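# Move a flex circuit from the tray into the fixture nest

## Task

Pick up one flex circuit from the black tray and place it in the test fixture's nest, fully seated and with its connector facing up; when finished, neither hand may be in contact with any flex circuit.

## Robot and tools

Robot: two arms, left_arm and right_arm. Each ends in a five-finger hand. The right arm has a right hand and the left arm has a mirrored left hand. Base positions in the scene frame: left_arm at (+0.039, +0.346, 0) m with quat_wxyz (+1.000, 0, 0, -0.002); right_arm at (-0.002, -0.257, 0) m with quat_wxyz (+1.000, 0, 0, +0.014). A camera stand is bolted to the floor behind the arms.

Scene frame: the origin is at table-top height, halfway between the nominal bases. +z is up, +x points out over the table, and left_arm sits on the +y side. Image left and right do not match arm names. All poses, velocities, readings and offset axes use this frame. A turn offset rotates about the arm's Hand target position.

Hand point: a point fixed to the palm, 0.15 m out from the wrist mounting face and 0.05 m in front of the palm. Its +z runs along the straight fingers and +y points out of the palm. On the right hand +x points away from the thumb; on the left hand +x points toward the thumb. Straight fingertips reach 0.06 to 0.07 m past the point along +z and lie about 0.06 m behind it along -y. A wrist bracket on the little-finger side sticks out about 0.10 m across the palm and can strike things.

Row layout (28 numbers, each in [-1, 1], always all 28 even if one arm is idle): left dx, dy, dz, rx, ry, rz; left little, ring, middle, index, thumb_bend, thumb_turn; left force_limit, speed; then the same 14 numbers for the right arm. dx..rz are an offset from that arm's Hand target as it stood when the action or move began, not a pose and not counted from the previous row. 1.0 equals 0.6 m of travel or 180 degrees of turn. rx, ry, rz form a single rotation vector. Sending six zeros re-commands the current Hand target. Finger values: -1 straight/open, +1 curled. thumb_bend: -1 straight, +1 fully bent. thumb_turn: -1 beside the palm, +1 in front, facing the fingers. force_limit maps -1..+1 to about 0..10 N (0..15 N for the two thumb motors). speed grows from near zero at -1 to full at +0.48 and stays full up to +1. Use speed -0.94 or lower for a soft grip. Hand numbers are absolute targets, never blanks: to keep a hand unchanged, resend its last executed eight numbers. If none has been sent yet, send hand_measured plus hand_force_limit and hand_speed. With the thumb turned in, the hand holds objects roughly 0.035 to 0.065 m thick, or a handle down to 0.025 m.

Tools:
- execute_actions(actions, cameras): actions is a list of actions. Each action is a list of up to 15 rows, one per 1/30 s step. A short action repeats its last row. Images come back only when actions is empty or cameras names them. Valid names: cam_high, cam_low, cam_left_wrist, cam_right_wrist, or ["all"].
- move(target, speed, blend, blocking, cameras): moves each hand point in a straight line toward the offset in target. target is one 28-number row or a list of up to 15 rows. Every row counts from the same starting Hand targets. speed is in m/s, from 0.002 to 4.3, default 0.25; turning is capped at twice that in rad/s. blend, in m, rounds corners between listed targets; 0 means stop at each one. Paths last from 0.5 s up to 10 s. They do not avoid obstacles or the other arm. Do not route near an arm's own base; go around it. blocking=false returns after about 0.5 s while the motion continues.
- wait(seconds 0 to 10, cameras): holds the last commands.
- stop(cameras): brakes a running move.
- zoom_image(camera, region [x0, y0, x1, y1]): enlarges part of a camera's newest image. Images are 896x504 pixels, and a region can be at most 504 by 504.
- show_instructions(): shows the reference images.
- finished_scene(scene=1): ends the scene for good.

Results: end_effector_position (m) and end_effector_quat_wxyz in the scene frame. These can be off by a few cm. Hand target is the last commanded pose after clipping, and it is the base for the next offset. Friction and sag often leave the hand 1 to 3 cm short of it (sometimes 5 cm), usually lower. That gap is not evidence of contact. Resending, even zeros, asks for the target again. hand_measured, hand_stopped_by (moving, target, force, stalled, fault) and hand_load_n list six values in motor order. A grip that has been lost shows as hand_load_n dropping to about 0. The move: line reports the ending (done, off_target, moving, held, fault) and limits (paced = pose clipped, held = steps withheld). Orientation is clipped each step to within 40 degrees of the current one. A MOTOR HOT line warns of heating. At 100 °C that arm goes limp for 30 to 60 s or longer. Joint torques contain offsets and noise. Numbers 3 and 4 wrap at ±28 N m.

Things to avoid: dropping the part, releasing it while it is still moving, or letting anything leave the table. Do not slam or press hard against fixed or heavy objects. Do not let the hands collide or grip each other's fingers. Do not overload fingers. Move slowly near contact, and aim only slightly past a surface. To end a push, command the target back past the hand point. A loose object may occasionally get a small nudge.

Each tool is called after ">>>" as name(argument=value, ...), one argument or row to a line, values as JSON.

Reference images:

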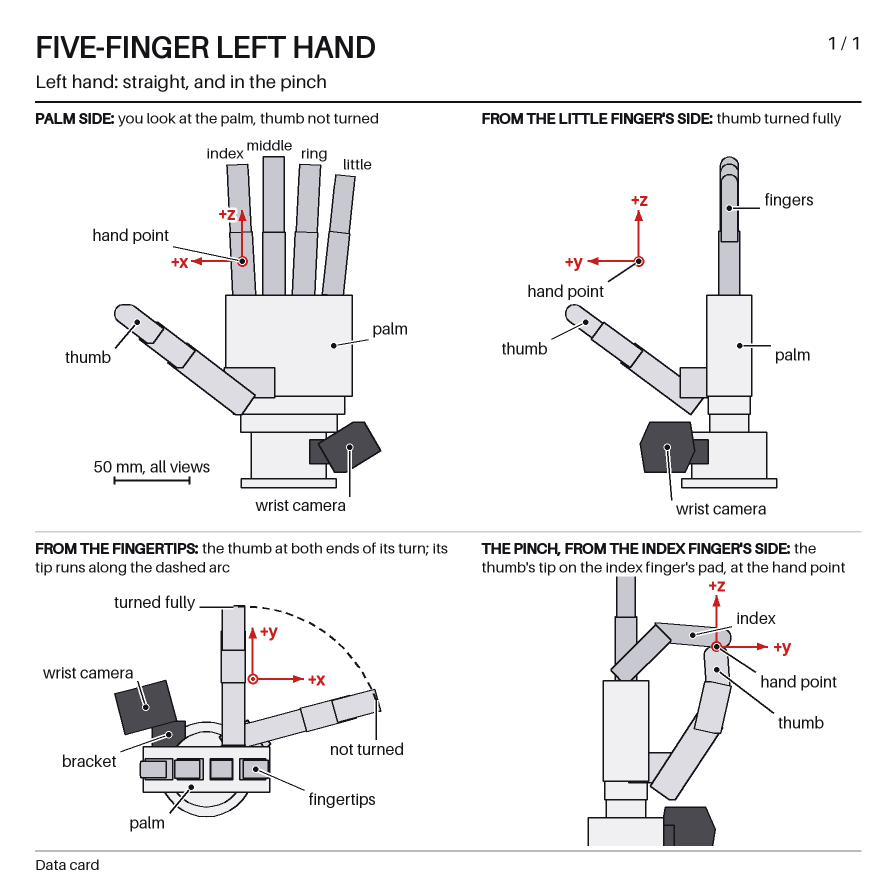

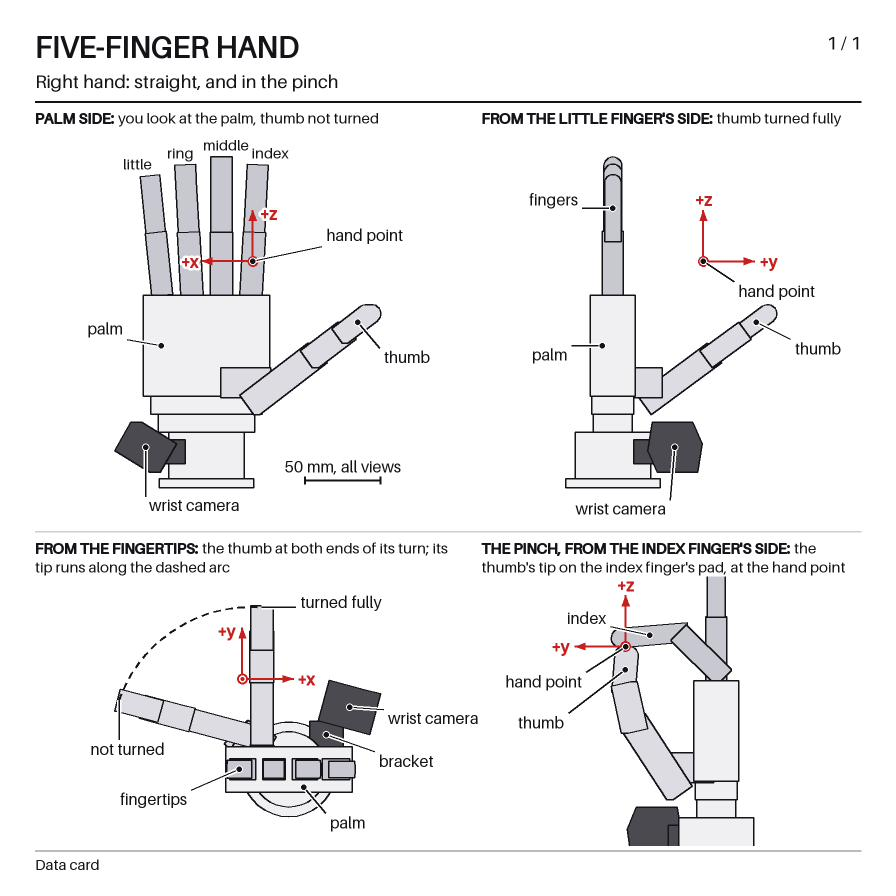

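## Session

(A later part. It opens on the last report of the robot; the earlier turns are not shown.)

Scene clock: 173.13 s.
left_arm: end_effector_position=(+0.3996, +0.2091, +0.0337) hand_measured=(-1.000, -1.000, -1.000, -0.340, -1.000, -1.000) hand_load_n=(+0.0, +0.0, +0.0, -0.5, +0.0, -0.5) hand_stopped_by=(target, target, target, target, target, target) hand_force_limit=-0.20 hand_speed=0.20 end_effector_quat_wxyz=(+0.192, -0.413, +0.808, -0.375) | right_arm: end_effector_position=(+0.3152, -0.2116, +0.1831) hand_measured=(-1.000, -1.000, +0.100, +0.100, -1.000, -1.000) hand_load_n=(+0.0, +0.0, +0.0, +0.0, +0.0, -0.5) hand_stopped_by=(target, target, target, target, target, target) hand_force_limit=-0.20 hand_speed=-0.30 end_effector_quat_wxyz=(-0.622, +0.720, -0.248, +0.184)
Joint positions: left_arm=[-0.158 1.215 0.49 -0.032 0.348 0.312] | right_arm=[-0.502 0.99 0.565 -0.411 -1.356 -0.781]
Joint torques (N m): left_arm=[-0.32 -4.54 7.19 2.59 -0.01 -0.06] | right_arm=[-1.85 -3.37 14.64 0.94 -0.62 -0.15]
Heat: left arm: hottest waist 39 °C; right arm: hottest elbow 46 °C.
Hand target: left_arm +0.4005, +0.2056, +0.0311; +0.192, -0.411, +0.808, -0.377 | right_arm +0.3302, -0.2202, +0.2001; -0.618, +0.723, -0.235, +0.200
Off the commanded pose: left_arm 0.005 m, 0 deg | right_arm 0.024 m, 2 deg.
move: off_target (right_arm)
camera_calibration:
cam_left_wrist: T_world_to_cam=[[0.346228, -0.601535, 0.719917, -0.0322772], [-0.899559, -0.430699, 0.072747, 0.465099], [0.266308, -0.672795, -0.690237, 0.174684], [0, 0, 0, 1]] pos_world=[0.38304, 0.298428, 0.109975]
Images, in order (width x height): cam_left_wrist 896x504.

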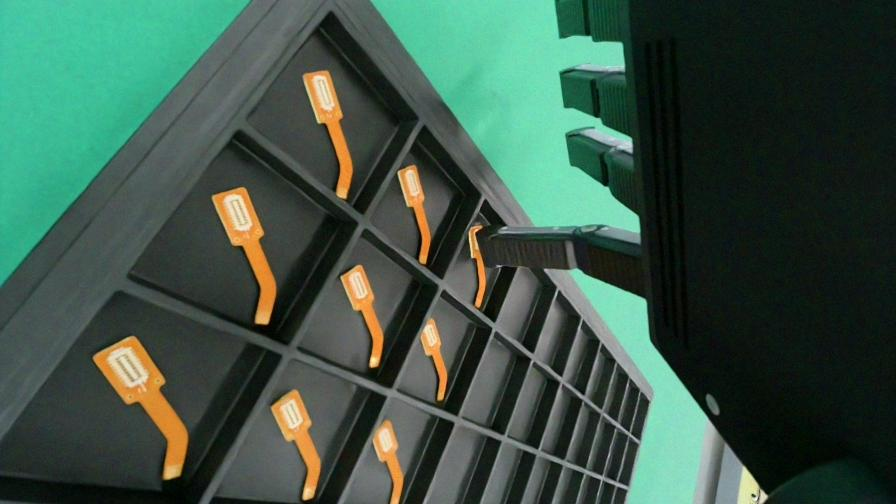

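>>> move(
  target=[0.0025, -0.0063, -0.0142, 0, 0, 0, -1, -1, -1, -0.34, -1, -1, -0.2, 0.2, 0, 0, 0, 0, 0, 0, -1, -1, 0.1, 0.1, -1, -1, -0.2, -0.3],
  speed=0.03,
  cameras=["cam_left_wrist"],
)

>>> zoom_image(
  camera="cam_left_wrist",
  region=[400, 170, 520, 310],
)

Scene clock: 174.27 s.
left_arm: end_effector_position=(+0.4032, +0.2062, +0.0321) hand_measured=(-1.000, -1.000, -1.000, -0.340, -1.000, -1.000) hand_load_n=(+0.0, +0.0, +0.0, -7.5, -0.5, +0.0) hand_stopped_by=(target, target, target, target, target, target) hand_force_limit=-0.20 hand_speed=0.20 end_effector_quat_wxyz=(+0.197, -0.412, +0.804, -0.380) | right_arm: end_effector_position=(+0.3152, -0.2116, +0.1831) hand_measured=(-1.000, -1.000, +0.100, +0.100, -1.000, -1.000) hand_load_n=(+0.0, +0.0, +0.0, -0.5, +0.0, -0.5) hand_stopped_by=(target, target, target, target, target, target) hand_force_limit=-0.20 hand_speed=-0.30 end_effector_quat_wxyz=(-0.622, +0.720, -0.248, +0.184)
Joint positions: left_arm=[-0.164 1.228 0.485 0.004 0.345 0.302] | right_arm=[-0.502 0.99 0.565 -0.411 -1.356 -0.781]
Joint torques (N m): left_arm=[-0.85 -3.25 6.95 2.78 -0.2 -0.02] | right_arm=[-1.85 -3.37 14.65 0.92 -0.61 -0.15]
Heat: left arm: hottest waist 39 °C; right arm: hottest elbow 46 °C.
Hand target: left_arm +0.4019, +0.2018, +0.0225; +0.192, -0.411, +0.808, -0.377 | right_arm +0.3302, -0.2202, +0.2001; -0.618, +0.723, -0.235, +0.200
Off the commanded pose: left_arm 0.011 m, 1 deg | right_arm 0.024 m, 2 deg.
move: off_target (left_arm, right_arm)
camera_calibration:
cam_left_wrist: T_world_to_cam=[[0.338176, -0.595408, 0.728784, -0.0323536], [-0.899084, -0.433175, 0.063302, 0.46786], [0.278, -0.676646, -0.681811, 0.166466], [0, 0, 0, 1]] pos_world=[0.385309, 0.29604, 0.107461]
Images, in order (width x height): cam_left_wrist 896x504.

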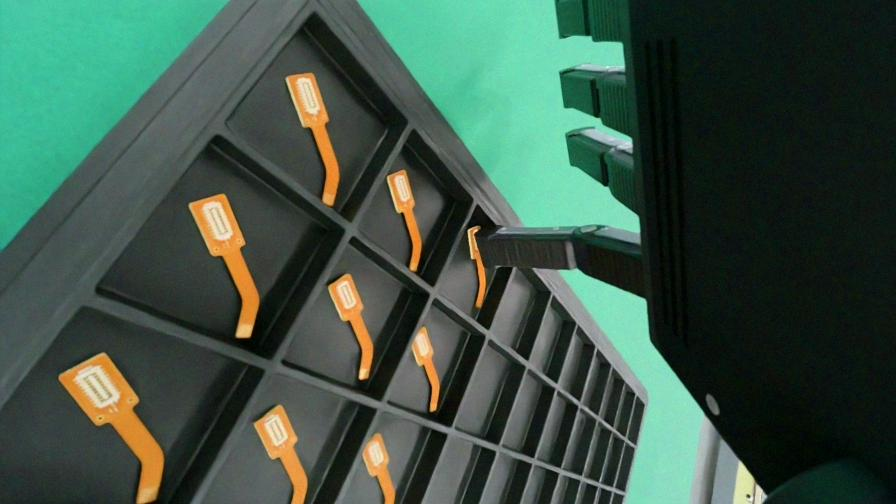

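Scaled by 3.600.

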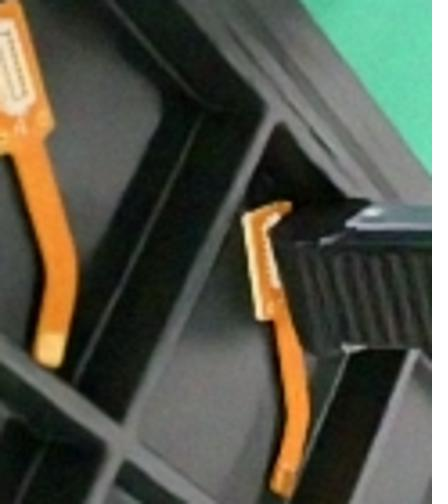

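>>> move(
  target=[
    [0, 0, 0.0100, 0, 0, 0, -1, -1, -1, -0.34, -1, -1, -0.2, 0.2, 0, 0, 0, 0, 0, 0, -1, -1, 0.1, 0.1, -1, -1, -0.2, -0.3],
    [-0.0157, -0.0088, 0.0100, 0, 0, 0.1, -1, -1, -1, -0.34, -1, -1, -0.2, 0.2, 0, 0, 0, 0, 0, 0, -1, -1, 0.1, 0.1, -1, -1, -0.2, -0.3],
  ],
  speed=0.04,
  cameras=["cam_left_wrist"],
)

>>> zoom_image(
  camera="cam_left_wrist",
  region=[400, 170, 520, 310],
)

Scene clock: 181.97 s.
left_arm: end_effector_position=(+0.3970, +0.1969, +0.0326) hand_measured=(-1.000, -1.000, -1.000, -0.340, -1.000, -1.000) hand_load_n=(+0.0, +0.0, +0.0, +1.0, +0.0, +0.0) hand_stopped_by=(target, target, target, target, target, target) hand_force_limit=-0.20 hand_speed=0.20 end_effector_quat_wxyz=(+0.249, -0.533, +0.731, -0.345) | right_arm: end_effector_position=(+0.3152, -0.2116, +0.1831) hand_measured=(-1.000, -1.000, +0.100, +0.100, -1.000, -1.000) hand_load_n=(+0.0, +0.0, +0.0, +0.0, +0.0, +0.0) hand_stopped_by=(target, target, target, target, target, target) hand_force_limit=-0.20 hand_speed=-0.30 end_effector_quat_wxyz=(-0.622, +0.720, -0.248, +0.184)
Joint positions: left_arm=[-0.309 1.162 0.431 0.038 0.001 -0.004] | right_arm=[-0.502 0.99 0.565 -0.411 -1.356 -0.781]
Joint torques (N m): left_arm=[-0.21 -4.78 6.64 2.22 -0.23 -0.02] | right_arm=[-1.85 -3.37 14.64 0.92 -0.62 -0.14]
Heat: left arm: hottest waist 39 °C; right arm: hottest elbow 47 °C.
Hand target: left_arm +0.3925, +0.1965, +0.0285; +0.249, -0.533, +0.733, -0.342 | right_arm +0.3302, -0.2202, +0.2001; -0.618, +0.723, -0.235, +0.200
Off the commanded pose: left_arm 0.006 m, 0 deg | right_arm 0.024 m, 2 deg.
move: off_target (right_arm)
camera_calibration:
cam_left_wrist: T_world_to_cam=[[0.509702, -0.460994, 0.726421, -0.130625], [-0.723203, -0.686923, 0.0715163, 0.43804], [0.466027, -0.561802, -0.683518, 0.0650921], [0, 0, 0, 1]] pos_world=[0.353037, 0.277251, 0.108053]
Images, in order (width x height): cam_left_wrist 896x504.

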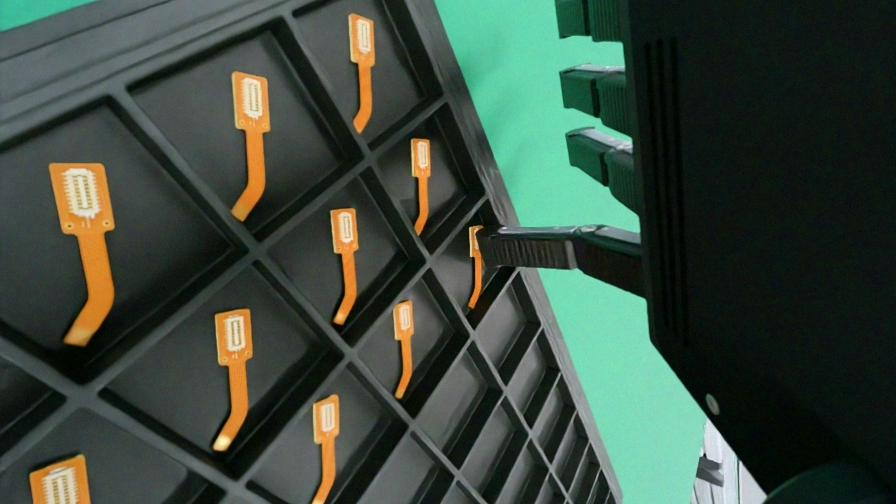

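Scaled by 3.600.

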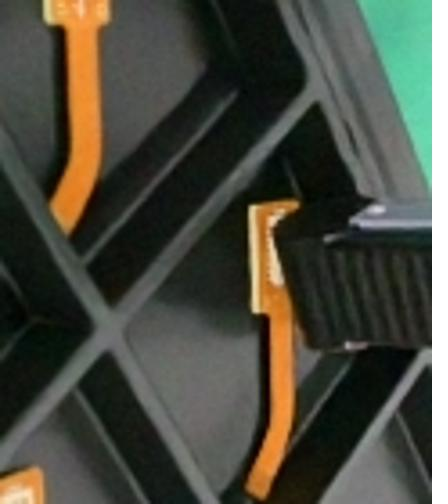

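>>> zoom_image(
  camera="cam_left_wrist",
  region=[410, 180, 550, 350],
)

Scaled by 2.965.

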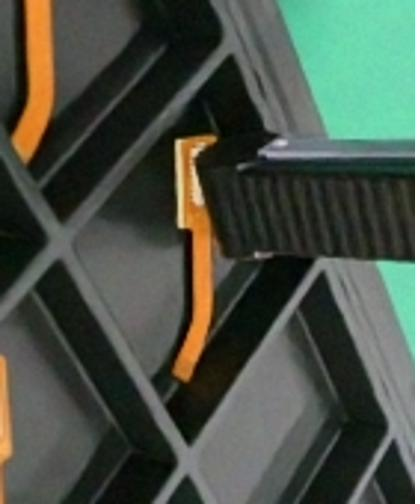

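>>> move(
  target=[-0.0182, -0.0182, 0.0005, 0, 0, 0.1389, -1, -1, -1, -0.34, -1, -1, -0.2, 0.2, 0, 0, 0, 0, 0, 0, -1, -1, 0.1, 0.1, -1, -1, -0.2, -0.3],
  speed=0.05,
  cameras=["cam_left_wrist"],
)

>>> zoom_image(
  camera="cam_left_wrist",
  region=[390, 180, 530, 350],
)

Scene clock: 189.03 s.
left_arm: end_effector_position=(+0.3836, +0.1884, +0.0316) hand_measured=(-1.000, -1.000, -1.000, -0.340, -1.000, -1.000) hand_load_n=(+0.0, -0.5, +0.0, +2.5, +0.0, +0.0) hand_stopped_by=(target, target, target, target, target, target) hand_force_limit=-0.20 hand_speed=0.20 end_effector_quat_wxyz=(-0.320, +0.681, -0.590, +0.292) | right_arm: end_effector_position=(+0.3152, -0.2116, +0.1831) hand_measured=(-1.000, -1.000, +0.100, +0.100, -1.000, -1.000) hand_load_n=(+0.0, +0.0, +0.0, +0.0, +0.0, +0.0) hand_stopped_by=(target, target, target, target, target, target) hand_force_limit=-0.20 hand_speed=-0.30 end_effector_quat_wxyz=(-0.622, +0.720, -0.248, +0.184)
Joint positions: left_arm=[-0.544 1.142 0.424 -0.076 -0.503 -0.482] | right_arm=[-0.502 0.99 0.565 -0.411 -1.356 -0.781]
Joint torques (N m): left_arm=[-0.38 -3.31 8.88 0.73 -0.28 -0.02] | right_arm=[-1.85 -3.43 14.64 0.92 -0.61 -0.14]
Heat: left arm: hottest waist 39 °C; right arm: hottest elbow 47 °C.
Hand target: left_arm +0.3816, +0.1855, +0.0288; -0.317, +0.679, -0.601, +0.280 | right_arm +0.3302, -0.2202, +0.2001; -0.618, +0.723, -0.235, +0.200
Off the commanded pose: left_arm 0.004 m, 2 deg | right_arm 0.024 m, 2 deg.
move: off_target (right_arm)
camera_calibration:
cam_left_wrist: T_world_to_cam=[[0.643856, -0.186062, 0.742179, -0.230782], [-0.358167, -0.930439, 0.0774597, 0.328318], [0.67614, -0.315697, -0.66571, -0.0616932], [0, 0, 0, 1]] pos_world=[0.307896, 0.243064, 0.10478]
Images, in order (width x height): cam_left_wrist 896x504.

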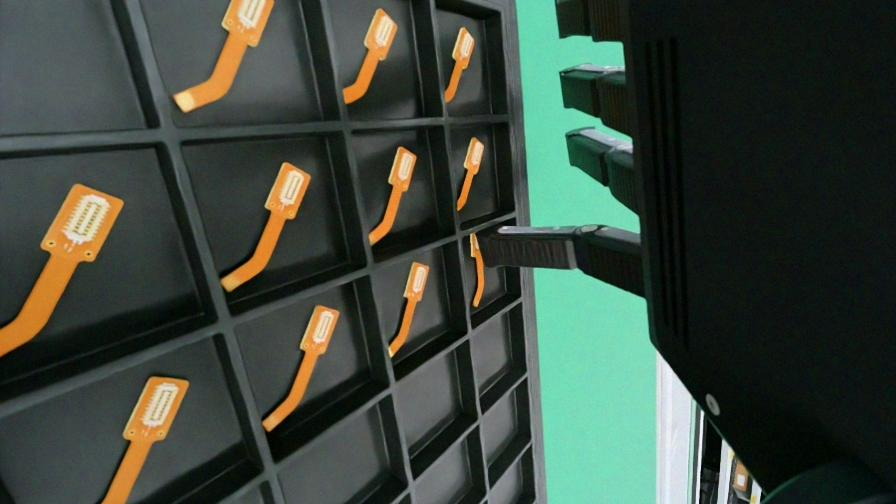

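Scaled by 2.965.

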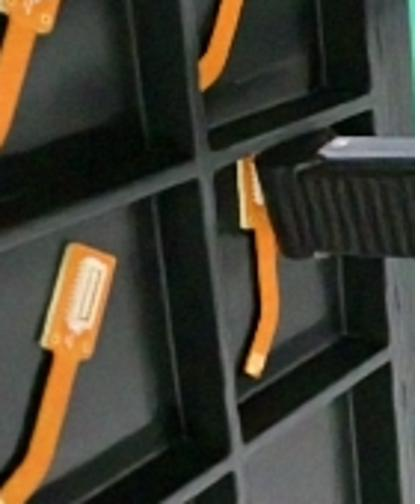

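>>> move(
  target=[-0.0050, -0.0070, 0.0, 0, 0, 0, -1, -1, -1, -0.34, -1, -1, -0.2, 0.2, 0, 0, 0, 0, 0, 0, -1, -1, 0.1, 0.1, -1, -1, -0.2, -0.3],
  speed=0.05,
  cameras=["cam_left_wrist"],
)

>>> zoom_image(
  camera="cam_left_wrist",
  region=[390, 180, 530, 350],
)

Scene clock: 190.87 s.
left_arm: end_effector_position=(+0.3814, +0.1866, +0.0312) hand_measured=(-1.000, -1.000, -1.000, -0.340, -1.000, -1.000) hand_load_n=(+0.0, +0.0, +0.0, +2.5, +0.0, +0.0) hand_stopped_by=(target, target, target, target, target, target) hand_force_limit=-0.20 hand_speed=0.20 end_effector_quat_wxyz=(-0.323, +0.682, -0.588, +0.290) | right_arm: end_effector_position=(+0.3152, -0.2116, +0.1831) hand_measured=(-1.000, -1.000, +0.100, +0.100, -1.000, -1.000) hand_load_n=(+0.0, +0.0, +0.0, +0.5, +0.0, -0.5) hand_stopped_by=(target, target, target, target, target, target) hand_force_limit=-0.20 hand_speed=-0.30 end_effector_quat_wxyz=(-0.622, +0.720, -0.248, +0.184)
Joint positions: left_arm=[-0.559 1.142 0.424 -0.085 -0.521 -0.496] | right_arm=[-0.502 0.99 0.565 -0.411 -1.356 -0.781]
Joint torques (N m): left_arm=[-0.62 -3.43 8.9 0.64 -0.1 0.03] | right_arm=[-1.85 -3.37 14.65 0.92 -0.62 -0.14]
Heat: left arm: hottest waist 39 °C; right arm: hottest elbow 47 °C.
Hand target: left_arm +0.3787, +0.1814, +0.0289; -0.317, +0.679, -0.600, +0.280 | right_arm +0.3302, -0.2202, +0.2001; -0.618, +0.723, -0.235, +0.200
Off the commanded pose: left_arm 0.006 m, 2 deg | right_arm 0.024 m, 2 deg.
move: off_target (right_arm)
camera_calibration:
cam_left_wrist: T_world_to_cam=[[0.644313, -0.184682, 0.742128, -0.229813], [-0.352213, -0.933021, 0.0736034, 0.324267], [0.678828, -0.308811, -0.666205, -0.0633367], [0, 0, 0, 1]] pos_world=[0.305277, 0.240547, 0.104488]
Images, in order (width x height): cam_left_wrist 896x504.

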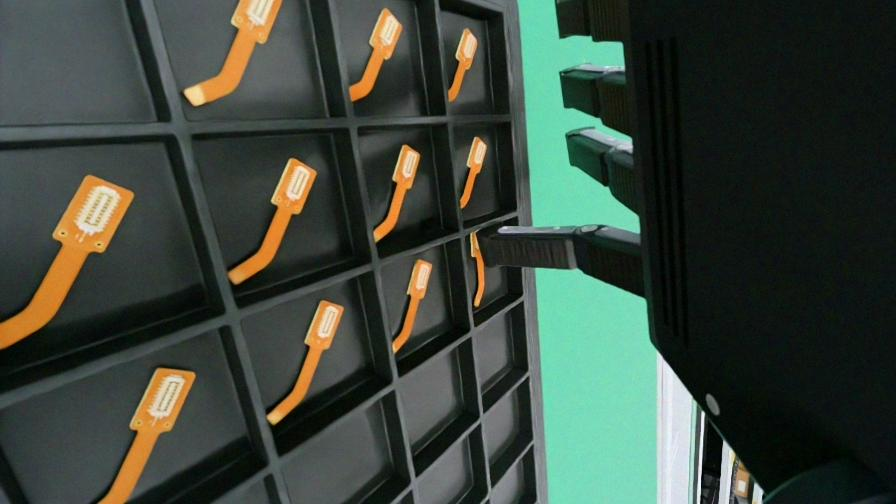

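Scaled by 2.965.

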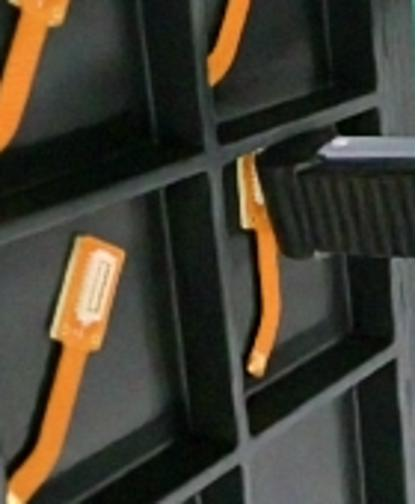

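>>> move(
  target=[0.0015, -0.0100, 0.0, 0, 0, 0, -1, -1, -1, -0.34, -1, -1, -0.2, 0.2, 0, 0, 0, 0, 0, 0, -1, -1, 0.1, 0.1, -1, -1, -0.2, -0.3],
  speed=0.05,
  cameras=["cam_left_wrist"],
)

>>> zoom_image(
  camera="cam_left_wrist",
  region=[390, 180, 530, 350],
)

Scene clock: 192.20 s.
left_arm: end_effector_position=(+0.3805, +0.1848, +0.0315) hand_measured=(-1.000, -1.000, -1.000, -0.340, -1.000, -1.000) hand_load_n=(+0.0, +0.0, +0.0, +1.5, +0.0, +0.0) hand_stopped_by=(target, target, target, target, target, target) hand_force_limit=-0.20 hand_speed=0.20 end_effector_quat_wxyz=(-0.326, +0.681, -0.589, +0.287) | right_arm: end_effector_position=(+0.3152, -0.2116, +0.1831) hand_measured=(-1.000, -1.000, +0.100, +0.100, -1.000, -1.000) hand_load_n=(+0.5, +0.0, +0.0, +0.0, +0.0, -0.5) hand_stopped_by=(target, target, target, target, target, target) hand_force_limit=-0.20 hand_speed=-0.30 end_effector_quat_wxyz=(-0.622, +0.720, -0.248, +0.184)
Joint positions: left_arm=[-0.572 1.145 0.43 -0.096 -0.538 -0.503] | right_arm=[-0.502 0.99 0.565 -0.411 -1.356 -0.781]
Joint torques (N m): left_arm=[-0.97 -2.43 9.29 0.91 0.09 -0.05] | right_arm=[-1.85 -3.37 14.64 0.92 -0.62 -0.14]
Heat: left arm: hottest waist 39 °C; right arm: hottest elbow 47 °C.
Hand target: left_arm +0.3794, +0.1754, +0.0287; -0.317, +0.679, -0.601, +0.280 | right_arm +0.3302, -0.2202, +0.2001; -0.618, +0.723, -0.235, +0.200
Off the commanded pose: left_arm 0.010 m, 2 deg | right_arm 0.024 m, 2 deg.
move: off_target (right_arm)
camera_calibration:
cam_left_wrist: T_world_to_cam=[[0.644964, -0.190485, 0.740093, -0.228884], [-0.350233, -0.934424, 0.0647132, 0.321985], [0.679234, -0.300943, -0.669384, -0.0646033], [0, 0, 0, 1]] pos_world=[0.304272, 0.23783, 0.105314]
Images, in order (width x height): cam_left_wrist 896x504.

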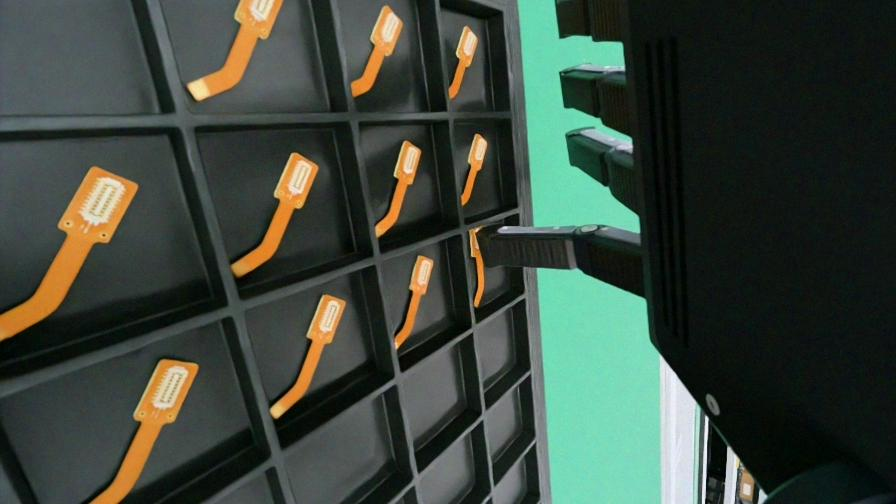

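Scaled by 2.965.

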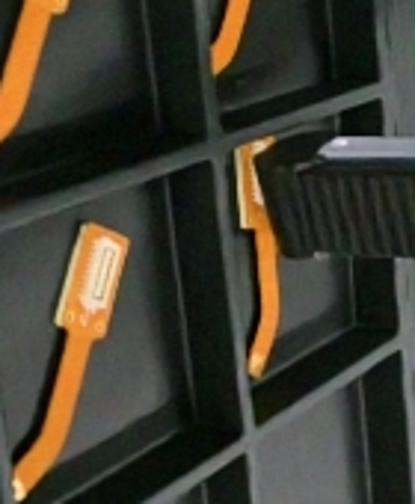

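>>> move(
  target=[-0.0045, 0.0185, 0.0240, 0, 0, 0, -1, -1, -1, -0.34, -1, -1, -0.2, 0.2, 0, 0, 0, 0, 0, 0, -1, -1, 0.1, 0.1, -1, -1, -0.2, -0.3],
  speed=0.05,
  cameras=["cam_left_wrist"],
)

>>> zoom_image(
  camera="cam_left_wrist",
  region=[390, 180, 530, 350],
)

Scene clock: 194.43 s.
left_arm: end_effector_position=(+0.3709, +0.1864, +0.0344) hand_measured=(-1.000, -1.000, -1.000, -0.340, -1.000, -1.000) hand_load_n=(+0.0, +0.0, +0.0, +1.5, +0.0, +0.0) hand_stopped_by=(target, target, target, target, target, target) hand_force_limit=-0.20 hand_speed=0.20 end_effector_quat_wxyz=(-0.314, +0.680, -0.601, +0.279) | right_arm: end_effector_position=(+0.3152, -0.2116, +0.1831) hand_measured=(-1.000, -1.000, +0.100, +0.100, -1.000, -1.000) hand_load_n=(+0.0, +0.0, +0.0, +0.0, +0.0, +0.0) hand_stopped_by=(target, target, target, target, target, target) hand_force_limit=-0.20 hand_speed=-0.30 end_effector_quat_wxyz=(-0.622, +0.720, -0.248, +0.184)
Joint positions: left_arm=[-0.569 1.109 0.433 -0.16 -0.51 -0.497] | right_arm=[-0.502 0.99 0.565 -0.411 -1.356 -0.781]
Joint torques (N m): left_arm=[1.2 -5.01 9.35 1.1 -0.23 0.12] | right_arm=[-1.85 -3.37 14.65 0.92 -0.62 -0.15]
Heat: left arm: hottest waist 39 °C; right arm: hottest elbow 47 °C.
Hand target: left_arm +0.3768, +0.1865, +0.0432; -0.317, +0.679, -0.601, +0.280 | right_arm +0.3302, -0.2202, +0.2001; -0.618, +0.723, -0.235, +0.200
Off the commanded pose: left_arm 0.010 m, 0 deg | right_arm 0.024 m, 2 deg.
move: off_target (right_arm)
camera_calibration:
cam_left_wrist: T_world_to_cam=[[0.664703, -0.2032, 0.718944, -0.228838], [-0.365493, -0.92773, 0.0757077, 0.323962], [0.651602, -0.313092, -0.690933, -0.0424387], [0, 0, 0, 1]] pos_world=[0.298169, 0.240762, 0.110673]
Images, in order (width x height): cam_left_wrist 896x504.

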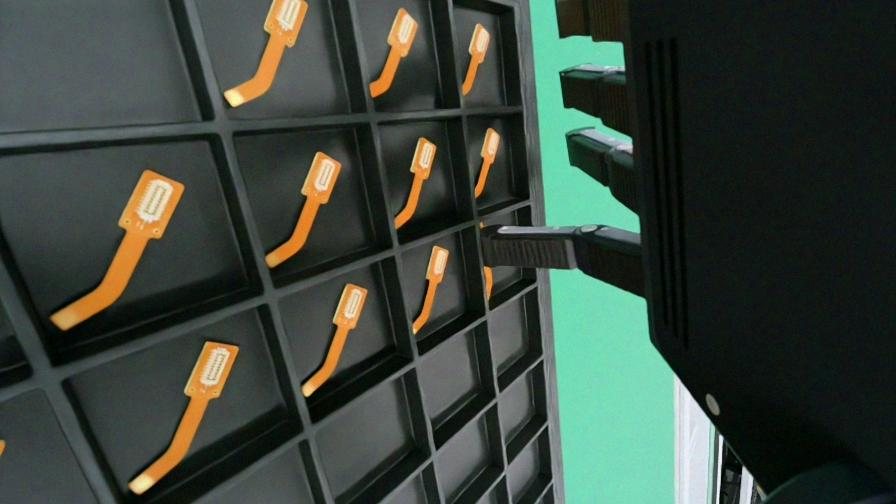

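Scaled by 2.965.

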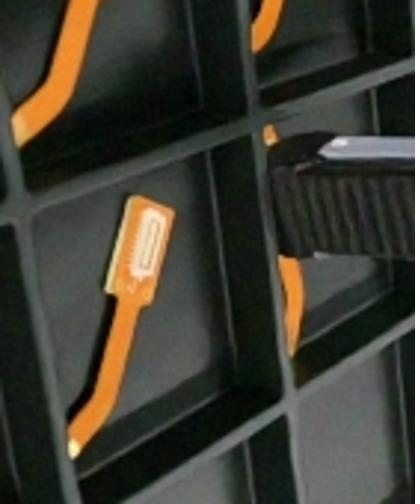

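>>> move(
  target=[0.0150, 0.0080, 0.0080, 0, 0, 0, -1, -1, -1, -0.34, -1, -1, -0.2, 0.2, 0, 0, 0, 0, 0, 0, -1, -1, 0.1, 0.1, -1, -1, -0.2, -0.3],
  speed=0.05,
  cameras=["cam_left_wrist"],
)

>>> zoom_image(
  camera="cam_left_wrist",
  region=[390, 180, 530, 350],
)

Scene clock: 195.77 s.
left_arm: end_effector_position=(+0.3730, +0.1914, +0.0345) hand_measured=(-1.000, -1.000, -1.000, -0.340, -1.000, -1.000) hand_load_n=(+0.0, +0.0, +0.0, +0.0, +0.0, +0.0) hand_stopped_by=(target, target, target, target, target, target) hand_force_limit=-0.20 hand_speed=0.20 end_effector_quat_wxyz=(-0.310, +0.680, -0.604, +0.277) | right_arm: end_effector_position=(+0.3152, -0.2116, +0.1831) hand_measured=(-1.000, -1.000, +0.100, +0.100, -1.000, -1.000) hand_load_n=(+0.0, +0.0, +0.0, +0.0, +0.0, +0.0) hand_stopped_by=(target, target, target, target, target, target) hand_force_limit=-0.20 hand_speed=-0.30 end_effector_quat_wxyz=(-0.622, +0.720, -0.248, +0.184)
Joint positions: left_arm=[-0.542 1.105 0.434 -0.16 -0.483 -0.474] | right_arm=[-0.502 0.99 0.565 -0.411 -1.356 -0.781]
Joint torques (N m): left_arm=[1.61 -4.37 10.66 1.13 -0.41 0.14] | right_arm=[-1.85 -3.37 14.65 0.92 -0.61 -0.14]
Heat: left arm: hottest waist 39 °C; right arm: hottest elbow 47 °C.
Hand target: left_arm +0.3858, +0.1913, +0.0480; -0.317, +0.679, -0.600, +0.280 | right_arm +0.3302, -0.2202, +0.2001; -0.618, +0.723, -0.235, +0.200
Off the commanded pose: left_arm 0.019 m, 1 deg | right_arm 0.024 m, 2 deg.
move: off_target (left_arm, right_arm)
camera_calibration:
cam_left_wrist: T_world_to_cam=[[0.670021, -0.20575, 0.71326, -0.230562], [-0.370304, -0.92538, 0.0809157, 0.330513], [0.643388, -0.318338, -0.696214, -0.0378098], [0, 0, 0, 1]] pos_world=[0.301198, 0.246375, 0.111383]
Images, in order (width x height): cam_left_wrist 896x504.

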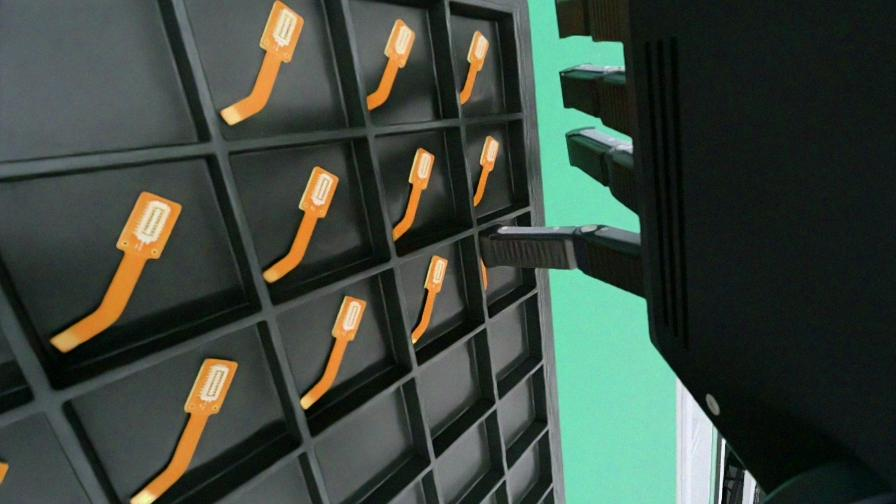

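Scaled by 2.965.

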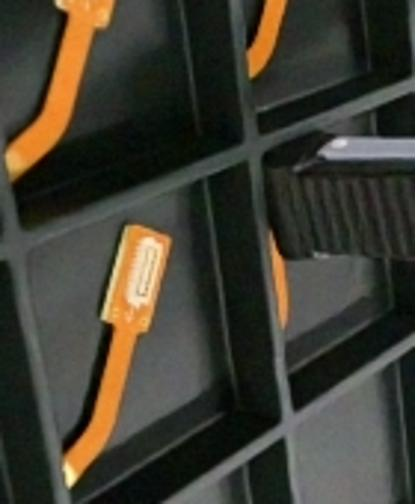

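>>> move(
  target=[0.0, 0.0, 0.0250, 0, 0, 0, -1, -1, -1, -0.34, -1, -1, -0.2, 0.2, 0, 0, 0, 0, 0, 0, -1, -1, 0.1, 0.1, -1, -1, -0.2, -0.3],
  speed=0.08,
  cameras=["cam_left_wrist"],
)

>>> zoom_image(
  camera="cam_left_wrist",
  region=[390, 180, 530, 350],
)

Scene clock: 197.00 s.
left_arm: end_effector_position=(+0.3678, +0.1966, +0.0397) hand_measured=(-1.000, -1.000, -1.000, -0.340, -1.000, -1.000) hand_load_n=(+0.0, +0.0, +0.0, +0.0, +0.0, +0.0) hand_stopped_by=(target, target, target, target, target, target) hand_force_limit=-0.20 hand_speed=0.20 end_effector_quat_wxyz=(-0.309, +0.680, -0.610, +0.264) | right_arm: end_effector_position=(+0.3152, -0.2116, +0.1831) hand_measured=(-1.000, -1.000, +0.100, +0.100, -1.000, -1.000) hand_load_n=(+0.0, +0.0, +0.0, +0.0, +0.0, -0.5) hand_stopped_by=(target, target, target, target, target, target) hand_force_limit=-0.20 hand_speed=-0.30 end_effector_quat_wxyz=(-0.622, +0.720, -0.248, +0.184)
Joint positions: left_arm=[-0.537 1.078 0.447 -0.226 -0.483 -0.467] | right_arm=[-0.502 0.99 0.565 -0.411 -1.356 -0.781]
Joint torques (N m): left_arm=[1.26 -5.01 11.7 1.21 -0.42 0.09] | right_arm=[-1.85 -3.37 14.65 0.94 -0.61 -0.14]
Heat: left arm: hottest waist 39 °C; right arm: hottest elbow 47 °C.
Hand target: left_arm +0.3858, +0.1913, +0.0630; -0.317, +0.679, -0.601, +0.280 | right_arm +0.3302, -0.2202, +0.2001; -0.618, +0.723, -0.235, +0.200
Off the commanded pose: left_arm 0.030 m, 2 deg | right_arm 0.024 m, 2 deg.
move: off_target (left_arm, right_arm)
camera_calibration:
cam_left_wrist: T_world_to_cam=[[0.685948, -0.219772, 0.693669, -0.23199], [-0.369351, -0.92652, 0.0716953, 0.333229], [0.626941, -0.305387, -0.716717, -0.0249203], [0, 0, 0, 1]] pos_world=[0.297835, 0.250148, 0.119173]
Images, in order (width x height): cam_left_wrist 896x504.

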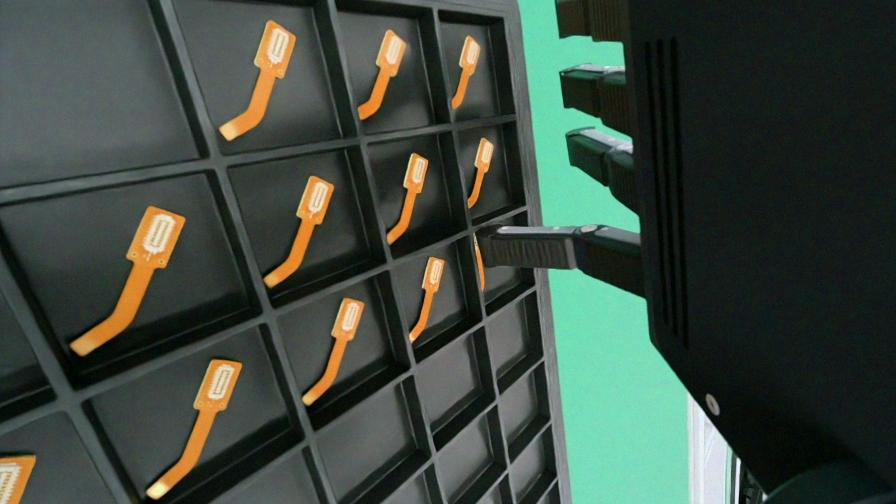

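Scaled by 2.965.

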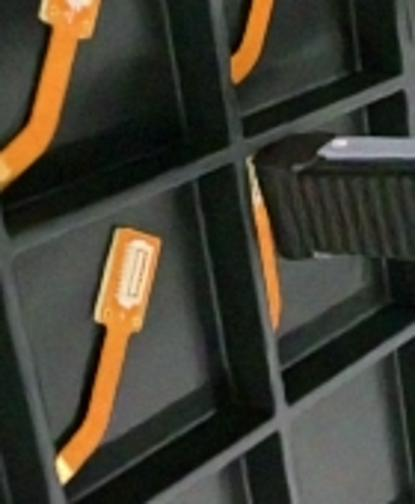

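>>> move(
  target=[0.0200, -0.0100, 0.0300, 0, 0, 0, -1, -1, -1, -0.34, -1, -1, -0.2, 0.2, 0, 0, 0, 0, 0, 0, -1, -1, 0.1, 0.1, -1, -1, -0.2, -0.3],
  speed=0.1,
  cameras=["cam_left_wrist"],
)

>>> zoom_image(
  camera="cam_left_wrist",
  region=[390, 180, 530, 350],
)

Scene clock: 198.33 s.
left_arm: end_effector_position=(+0.3807, +0.1908, +0.0597) hand_measured=(-1.000, -1.000, -1.000, -0.340, -1.000, -1.000) hand_load_n=(+0.0, +0.0, +0.0, +0.5, +0.0, +0.0) hand_stopped_by=(target, target, target, target, target, target) hand_force_limit=-0.20 hand_speed=0.20 end_effector_quat_wxyz=(-0.311, +0.680, -0.609, +0.266) | right_arm: end_effector_position=(+0.3152, -0.2116, +0.1831) hand_measured=(-1.000, -1.000, +0.100, +0.100, -1.000, -1.000) hand_load_n=(+0.0, +0.0, +0.0, +0.0, +0.0, +0.0) hand_stopped_by=(target, target, target, target, target, target) hand_force_limit=-0.20 hand_speed=-0.30 end_effector_quat_wxyz=(-0.622, +0.720, -0.248, +0.184)
Joint positions: left_arm=[-0.533 1.076 0.506 -0.279 -0.483 -0.463] | right_arm=[-0.502 0.99 0.565 -0.411 -1.356 -0.781]
Joint torques (N m): left_arm=[1.08 -4.48 12.16 1.22 -0.32 0.08] | right_arm=[-1.85 -3.37 14.64 0.92 -0.62 -0.15]
Heat: left arm: hottest waist 39 °C; right arm: hottest elbow 47 °C.
Hand target: left_arm +0.3979, +0.1853, +0.0810; -0.317, +0.679, -0.600, +0.280 | right_arm +0.3302, -0.2202, +0.2001; -0.618, +0.723, -0.235, +0.200
Off the commanded pose: left_arm 0.028 m, 2 deg | right_arm 0.024 m, 2 deg.
move: off_target (left_arm, right_arm)
camera_calibration:
cam_left_wrist: T_world_to_cam=[[0.681804, -0.217773, 0.698368, -0.255064], [-0.368259, -0.927051, 0.0704402, 0.330959], [0.632083, -0.305207, -0.712264, -0.0226843], [0, 0, 0, 1]] pos_world=[0.310121, 0.244347, 0.138659]
Images, in order (width x height): cam_left_wrist 896x504.

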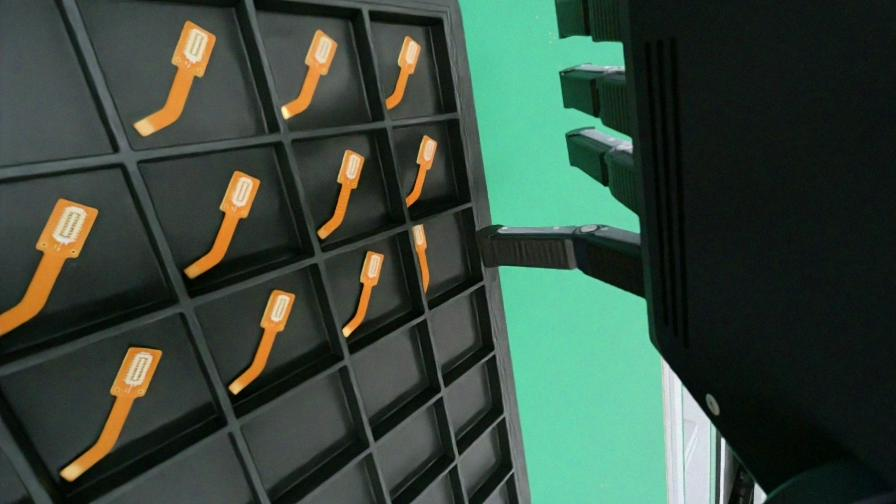

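Scaled by 2.965.

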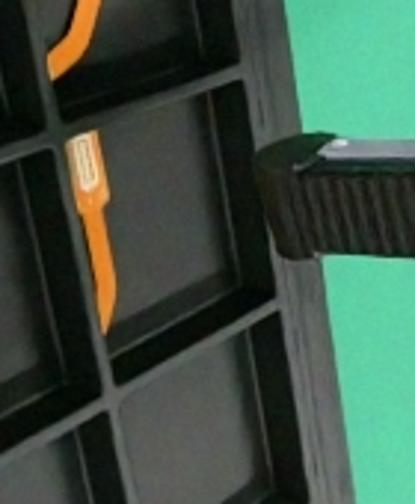

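>>> move(
  target=[-0.0515, 0.0128, -0.0683, 0, 0, 0, -1, -1, -1, -0.34, -1, -1, -0.2, 0.2, 0, 0, 0, 0, 0, 0, -1, -1, 0.1, 0.1, -1, -1, -0.2, -0.3],
  speed=0.04,
  cameras=["cam_left_wrist"],
)

>>> zoom_image(
  camera="cam_left_wrist",
  region=[390, 180, 530, 350],
)

Scene clock: 201.30 s.
left_arm: end_effector_position=(+0.3682, +0.1983, +0.0399) hand_measured=(-1.000, -1.000, -1.000, -0.340, -1.000, -1.000) hand_load_n=(+0.0, +0.0, -0.5, +0.0, +0.0, -0.5) hand_stopped_by=(target, target, target, target, target, target) hand_force_limit=-0.20 hand_speed=0.20 end_effector_quat_wxyz=(-0.320, +0.681, -0.601, +0.272) | right_arm: end_effector_position=(+0.3152, -0.2116, +0.1831) hand_measured=(-1.000, -1.000, +0.100, +0.100, -1.000, -1.000) hand_load_n=(+0.0, +0.0, +0.0, +0.0, +0.0, -0.5) hand_stopped_by=(target, target, target, target, target, target) hand_force_limit=-0.20 hand_speed=-0.30 end_effector_quat_wxyz=(-0.622, +0.720, -0.248, +0.184)
Joint positions: left_arm=[-0.547 1.068 0.428 -0.196 -0.51 -0.476] | right_arm=[-0.502 0.99 0.565 -0.411 -1.356 -0.781]
Joint torques (N m): left_arm=[-0.56 -4.01 7.24 2.33 -0.19 -0.07] | right_arm=[-1.85 -3.43 14.64 0.92 -0.62 -0.14]
Heat: left arm: hottest waist 39 °C; right arm: hottest elbow 48 °C.
Hand target: left_arm +0.3669, +0.1929, +0.0400; -0.317, +0.679, -0.601, +0.280 | right_arm +0.3302, -0.2202, +0.2001; -0.618, +0.723, -0.235, +0.200
Off the commanded pose: left_arm 0.005 m, 1 deg | right_arm 0.024 m, 2 deg.
move: off_target (right_arm)
camera_calibration:
cam_left_wrist: T_world_to_cam=[[0.668519, -0.20912, 0.713689, -0.2285], [-0.357518, -0.931856, 0.0618447, 0.332097], [0.652122, -0.296501, -0.697727, -0.0362874], [0, 0, 0, 1]] pos_world=[0.295151, 0.250924, 0.117221]
Images, in order (width x height): cam_left_wrist 896x504.

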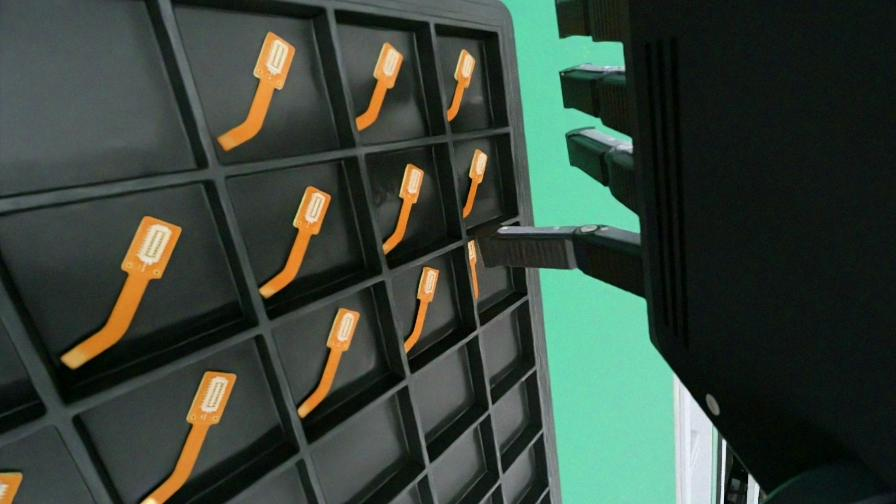

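Scaled by 2.965.

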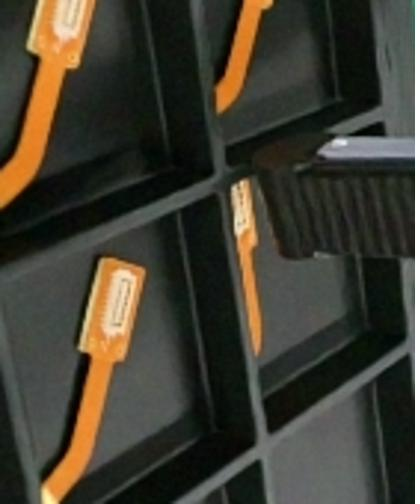

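>>> move(
  target=[-0.0040, -0.0065, -0.0125, 0, 0, 0, -1, -1, -1, -0.34, -1, -1, -0.2, 0.2, 0, 0, 0, 0, 0, 0, -1, -1, 0.1, 0.1, -1, -1, -0.2, -0.3],
  speed=0.04,
  cameras=["cam_left_wrist"],
)

>>> zoom_image(
  camera="cam_left_wrist",
  region=[390, 180, 530, 350],
)

Scene clock: 202.60 s.
left_arm: end_effector_position=(+0.3679, +0.1973, +0.0390) hand_measured=(-1.000, -1.000, -1.000, -0.340, -1.000, -1.000) hand_load_n=(+0.0, +0.0, +0.0, -0.5, +0.0, +0.0) hand_stopped_by=(target, target, target, target, target, target) hand_force_limit=-0.20 hand_speed=0.20 end_effector_quat_wxyz=(-0.326, +0.680, -0.596, +0.277) | right_arm: end_effector_position=(+0.3152, -0.2116, +0.1831) hand_measured=(-1.000, -1.000, +0.100, +0.100, -1.000, -1.000) hand_load_n=(+0.0, +0.0, +0.0, +0.0, +0.0, -0.5) hand_stopped_by=(target, target, target, target, target, target) hand_force_limit=-0.20 hand_speed=-0.30 end_effector_quat_wxyz=(-0.622, +0.720, -0.248, +0.184)
Joint positions: left_arm=[-0.559 1.069 0.418 -0.175 -0.529 -0.486] | right_arm=[-0.502 0.99 0.565 -0.411 -1.356 -0.781]
Joint torques (N m): left_arm=[-0.91 -2.26 7.24 2.52 0.08 -0.16] | right_arm=[-1.85 -3.37 14.65 0.92 -0.62 -0.14]
Heat: left arm: hottest waist 39 °C; right arm: hottest elbow 48 °C.
Hand target: left_arm +0.3646, +0.1891, +0.0326; -0.317, +0.679, -0.600, +0.280 | right_arm +0.3302, -0.2202, +0.2001; -0.618, +0.723, -0.235, +0.200
Off the commanded pose: left_arm 0.011 m, 1 deg | right_arm 0.024 m, 2 deg.
move: off_target (left_arm, right_arm)
camera_calibration:
cam_left_wrist: T_world_to_cam=[[0.657484, -0.204746, 0.725117, -0.225187], [-0.352447, -0.934167, 0.0557993, 0.329818], [0.665955, -0.292252, -0.686362, -0.0434079], [0, 0, 0, 1]] pos_world=[0.293208, 0.249312, 0.11509]
Images, in order (width x height): cam_left_wrist 896x504.

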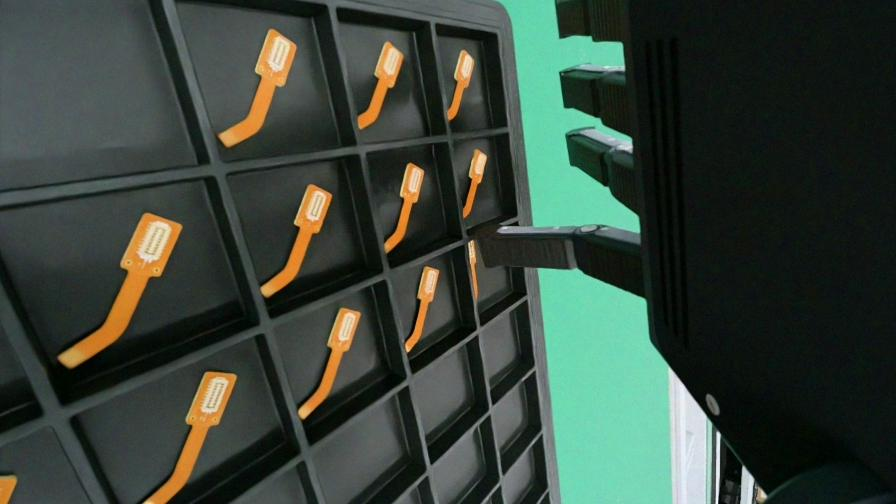

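Scaled by 2.965.

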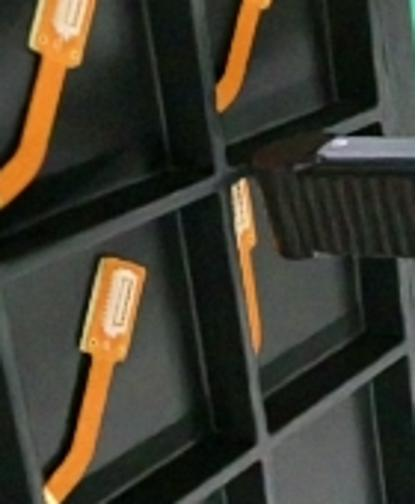

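>>> move(
  target=[
    [0.0, -0.0030, 0.0230, 0, 0, 0, -1, -1, -1, -0.34, -1, -1, -0.2, 0.2, 0, 0, 0, 0, 0, 0, -1, -1, 0.1, 0.1, -1, -1, -0.2, -0.3],
    [0.0, -0.0030, 0.0100, 0, 0, 0, -1, -1, -1, -0.34, -1, -1, -0.2, 0.2, 0, 0, 0, 0, 0, 0, -1, -1, 0.1, 0.1, -1, -1, -0.2, -0.3],
  ],
  speed=0.05,
  blend=[0.002, 0],
  cameras=["cam_left_wrist"],
)

>>> zoom_image(
  camera="cam_left_wrist",
  region=[390, 180, 530, 350],
)

Scene clock: 203.60 s.
left_arm: end_effector_position=(+0.3642, +0.1923, +0.0387) hand_measured=(-1.000, -1.000, -1.000, -0.340, -1.000, -1.000) hand_load_n=(+0.0, +0.0, +0.0, +0.5, +0.0, +0.0) hand_stopped_by=(target, target, target, target, target, target) hand_force_limit=-0.20 hand_speed=0.20 end_effector_quat_wxyz=(-0.320, +0.679, -0.599, +0.279) | right_arm: end_effector_position=(+0.3152, -0.2116, +0.1831) hand_measured=(-1.000, -1.000, +0.100, +0.100, -1.000, -1.000) hand_load_n=(+0.0, +0.0, +0.0, +0.0, +0.0, -0.5) hand_stopped_by=(target, target, target, target, target, target) hand_force_limit=-0.20 hand_speed=-0.30 end_effector_quat_wxyz=(-0.622, +0.720, -0.248, +0.184)
Joint positions: left_arm=[-0.573 1.066 0.417 -0.183 -0.525 -0.496] | right_arm=[-0.502 0.99 0.565 -0.411 -1.356 -0.781]
Joint torques (N m): left_arm=[-0.26 -3.25 8.28 1.76 -0.25 -0.08] | right_arm=[-1.85 -3.37 14.65 0.92 -0.62 -0.14]
Heat: left arm: hottest waist 39 °C; right arm: hottest elbow 48 °C.
Hand target: left_arm +0.3645, +0.1873, +0.0385; -0.317, +0.679, -0.601, +0.280 | right_arm +0.3302, -0.2202, +0.2001; -0.618, +0.723, -0.235, +0.200
Off the commanded pose: left_arm 0.005 m, 0 deg | right_arm 0.024 m, 2 deg.
move: off_target (right_arm)
camera_calibration:
cam_left_wrist: T_world_to_cam=[[0.659373, -0.205637, 0.723147, -0.223978], [-0.361478, -0.930105, 0.0651108, 0.326081], [0.659213, -0.304334, -0.687619, -0.0377517], [0, 0, 0, 1]] pos_world=[0.290442, 0.245742, 0.114779]
Images, in order (width x height): cam_left_wrist 896x504.

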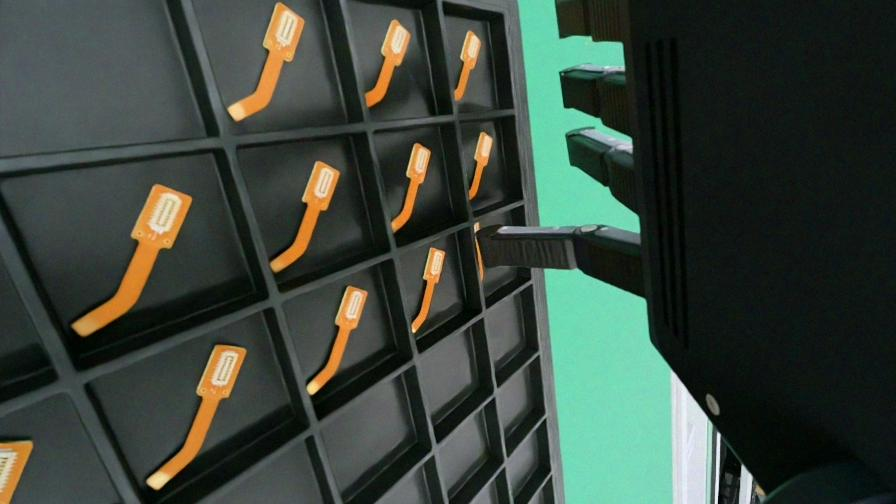

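Scaled by 2.965.

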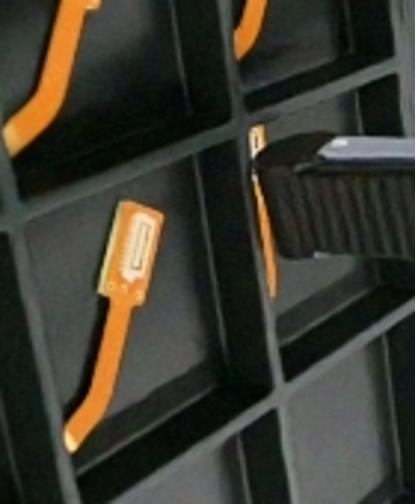

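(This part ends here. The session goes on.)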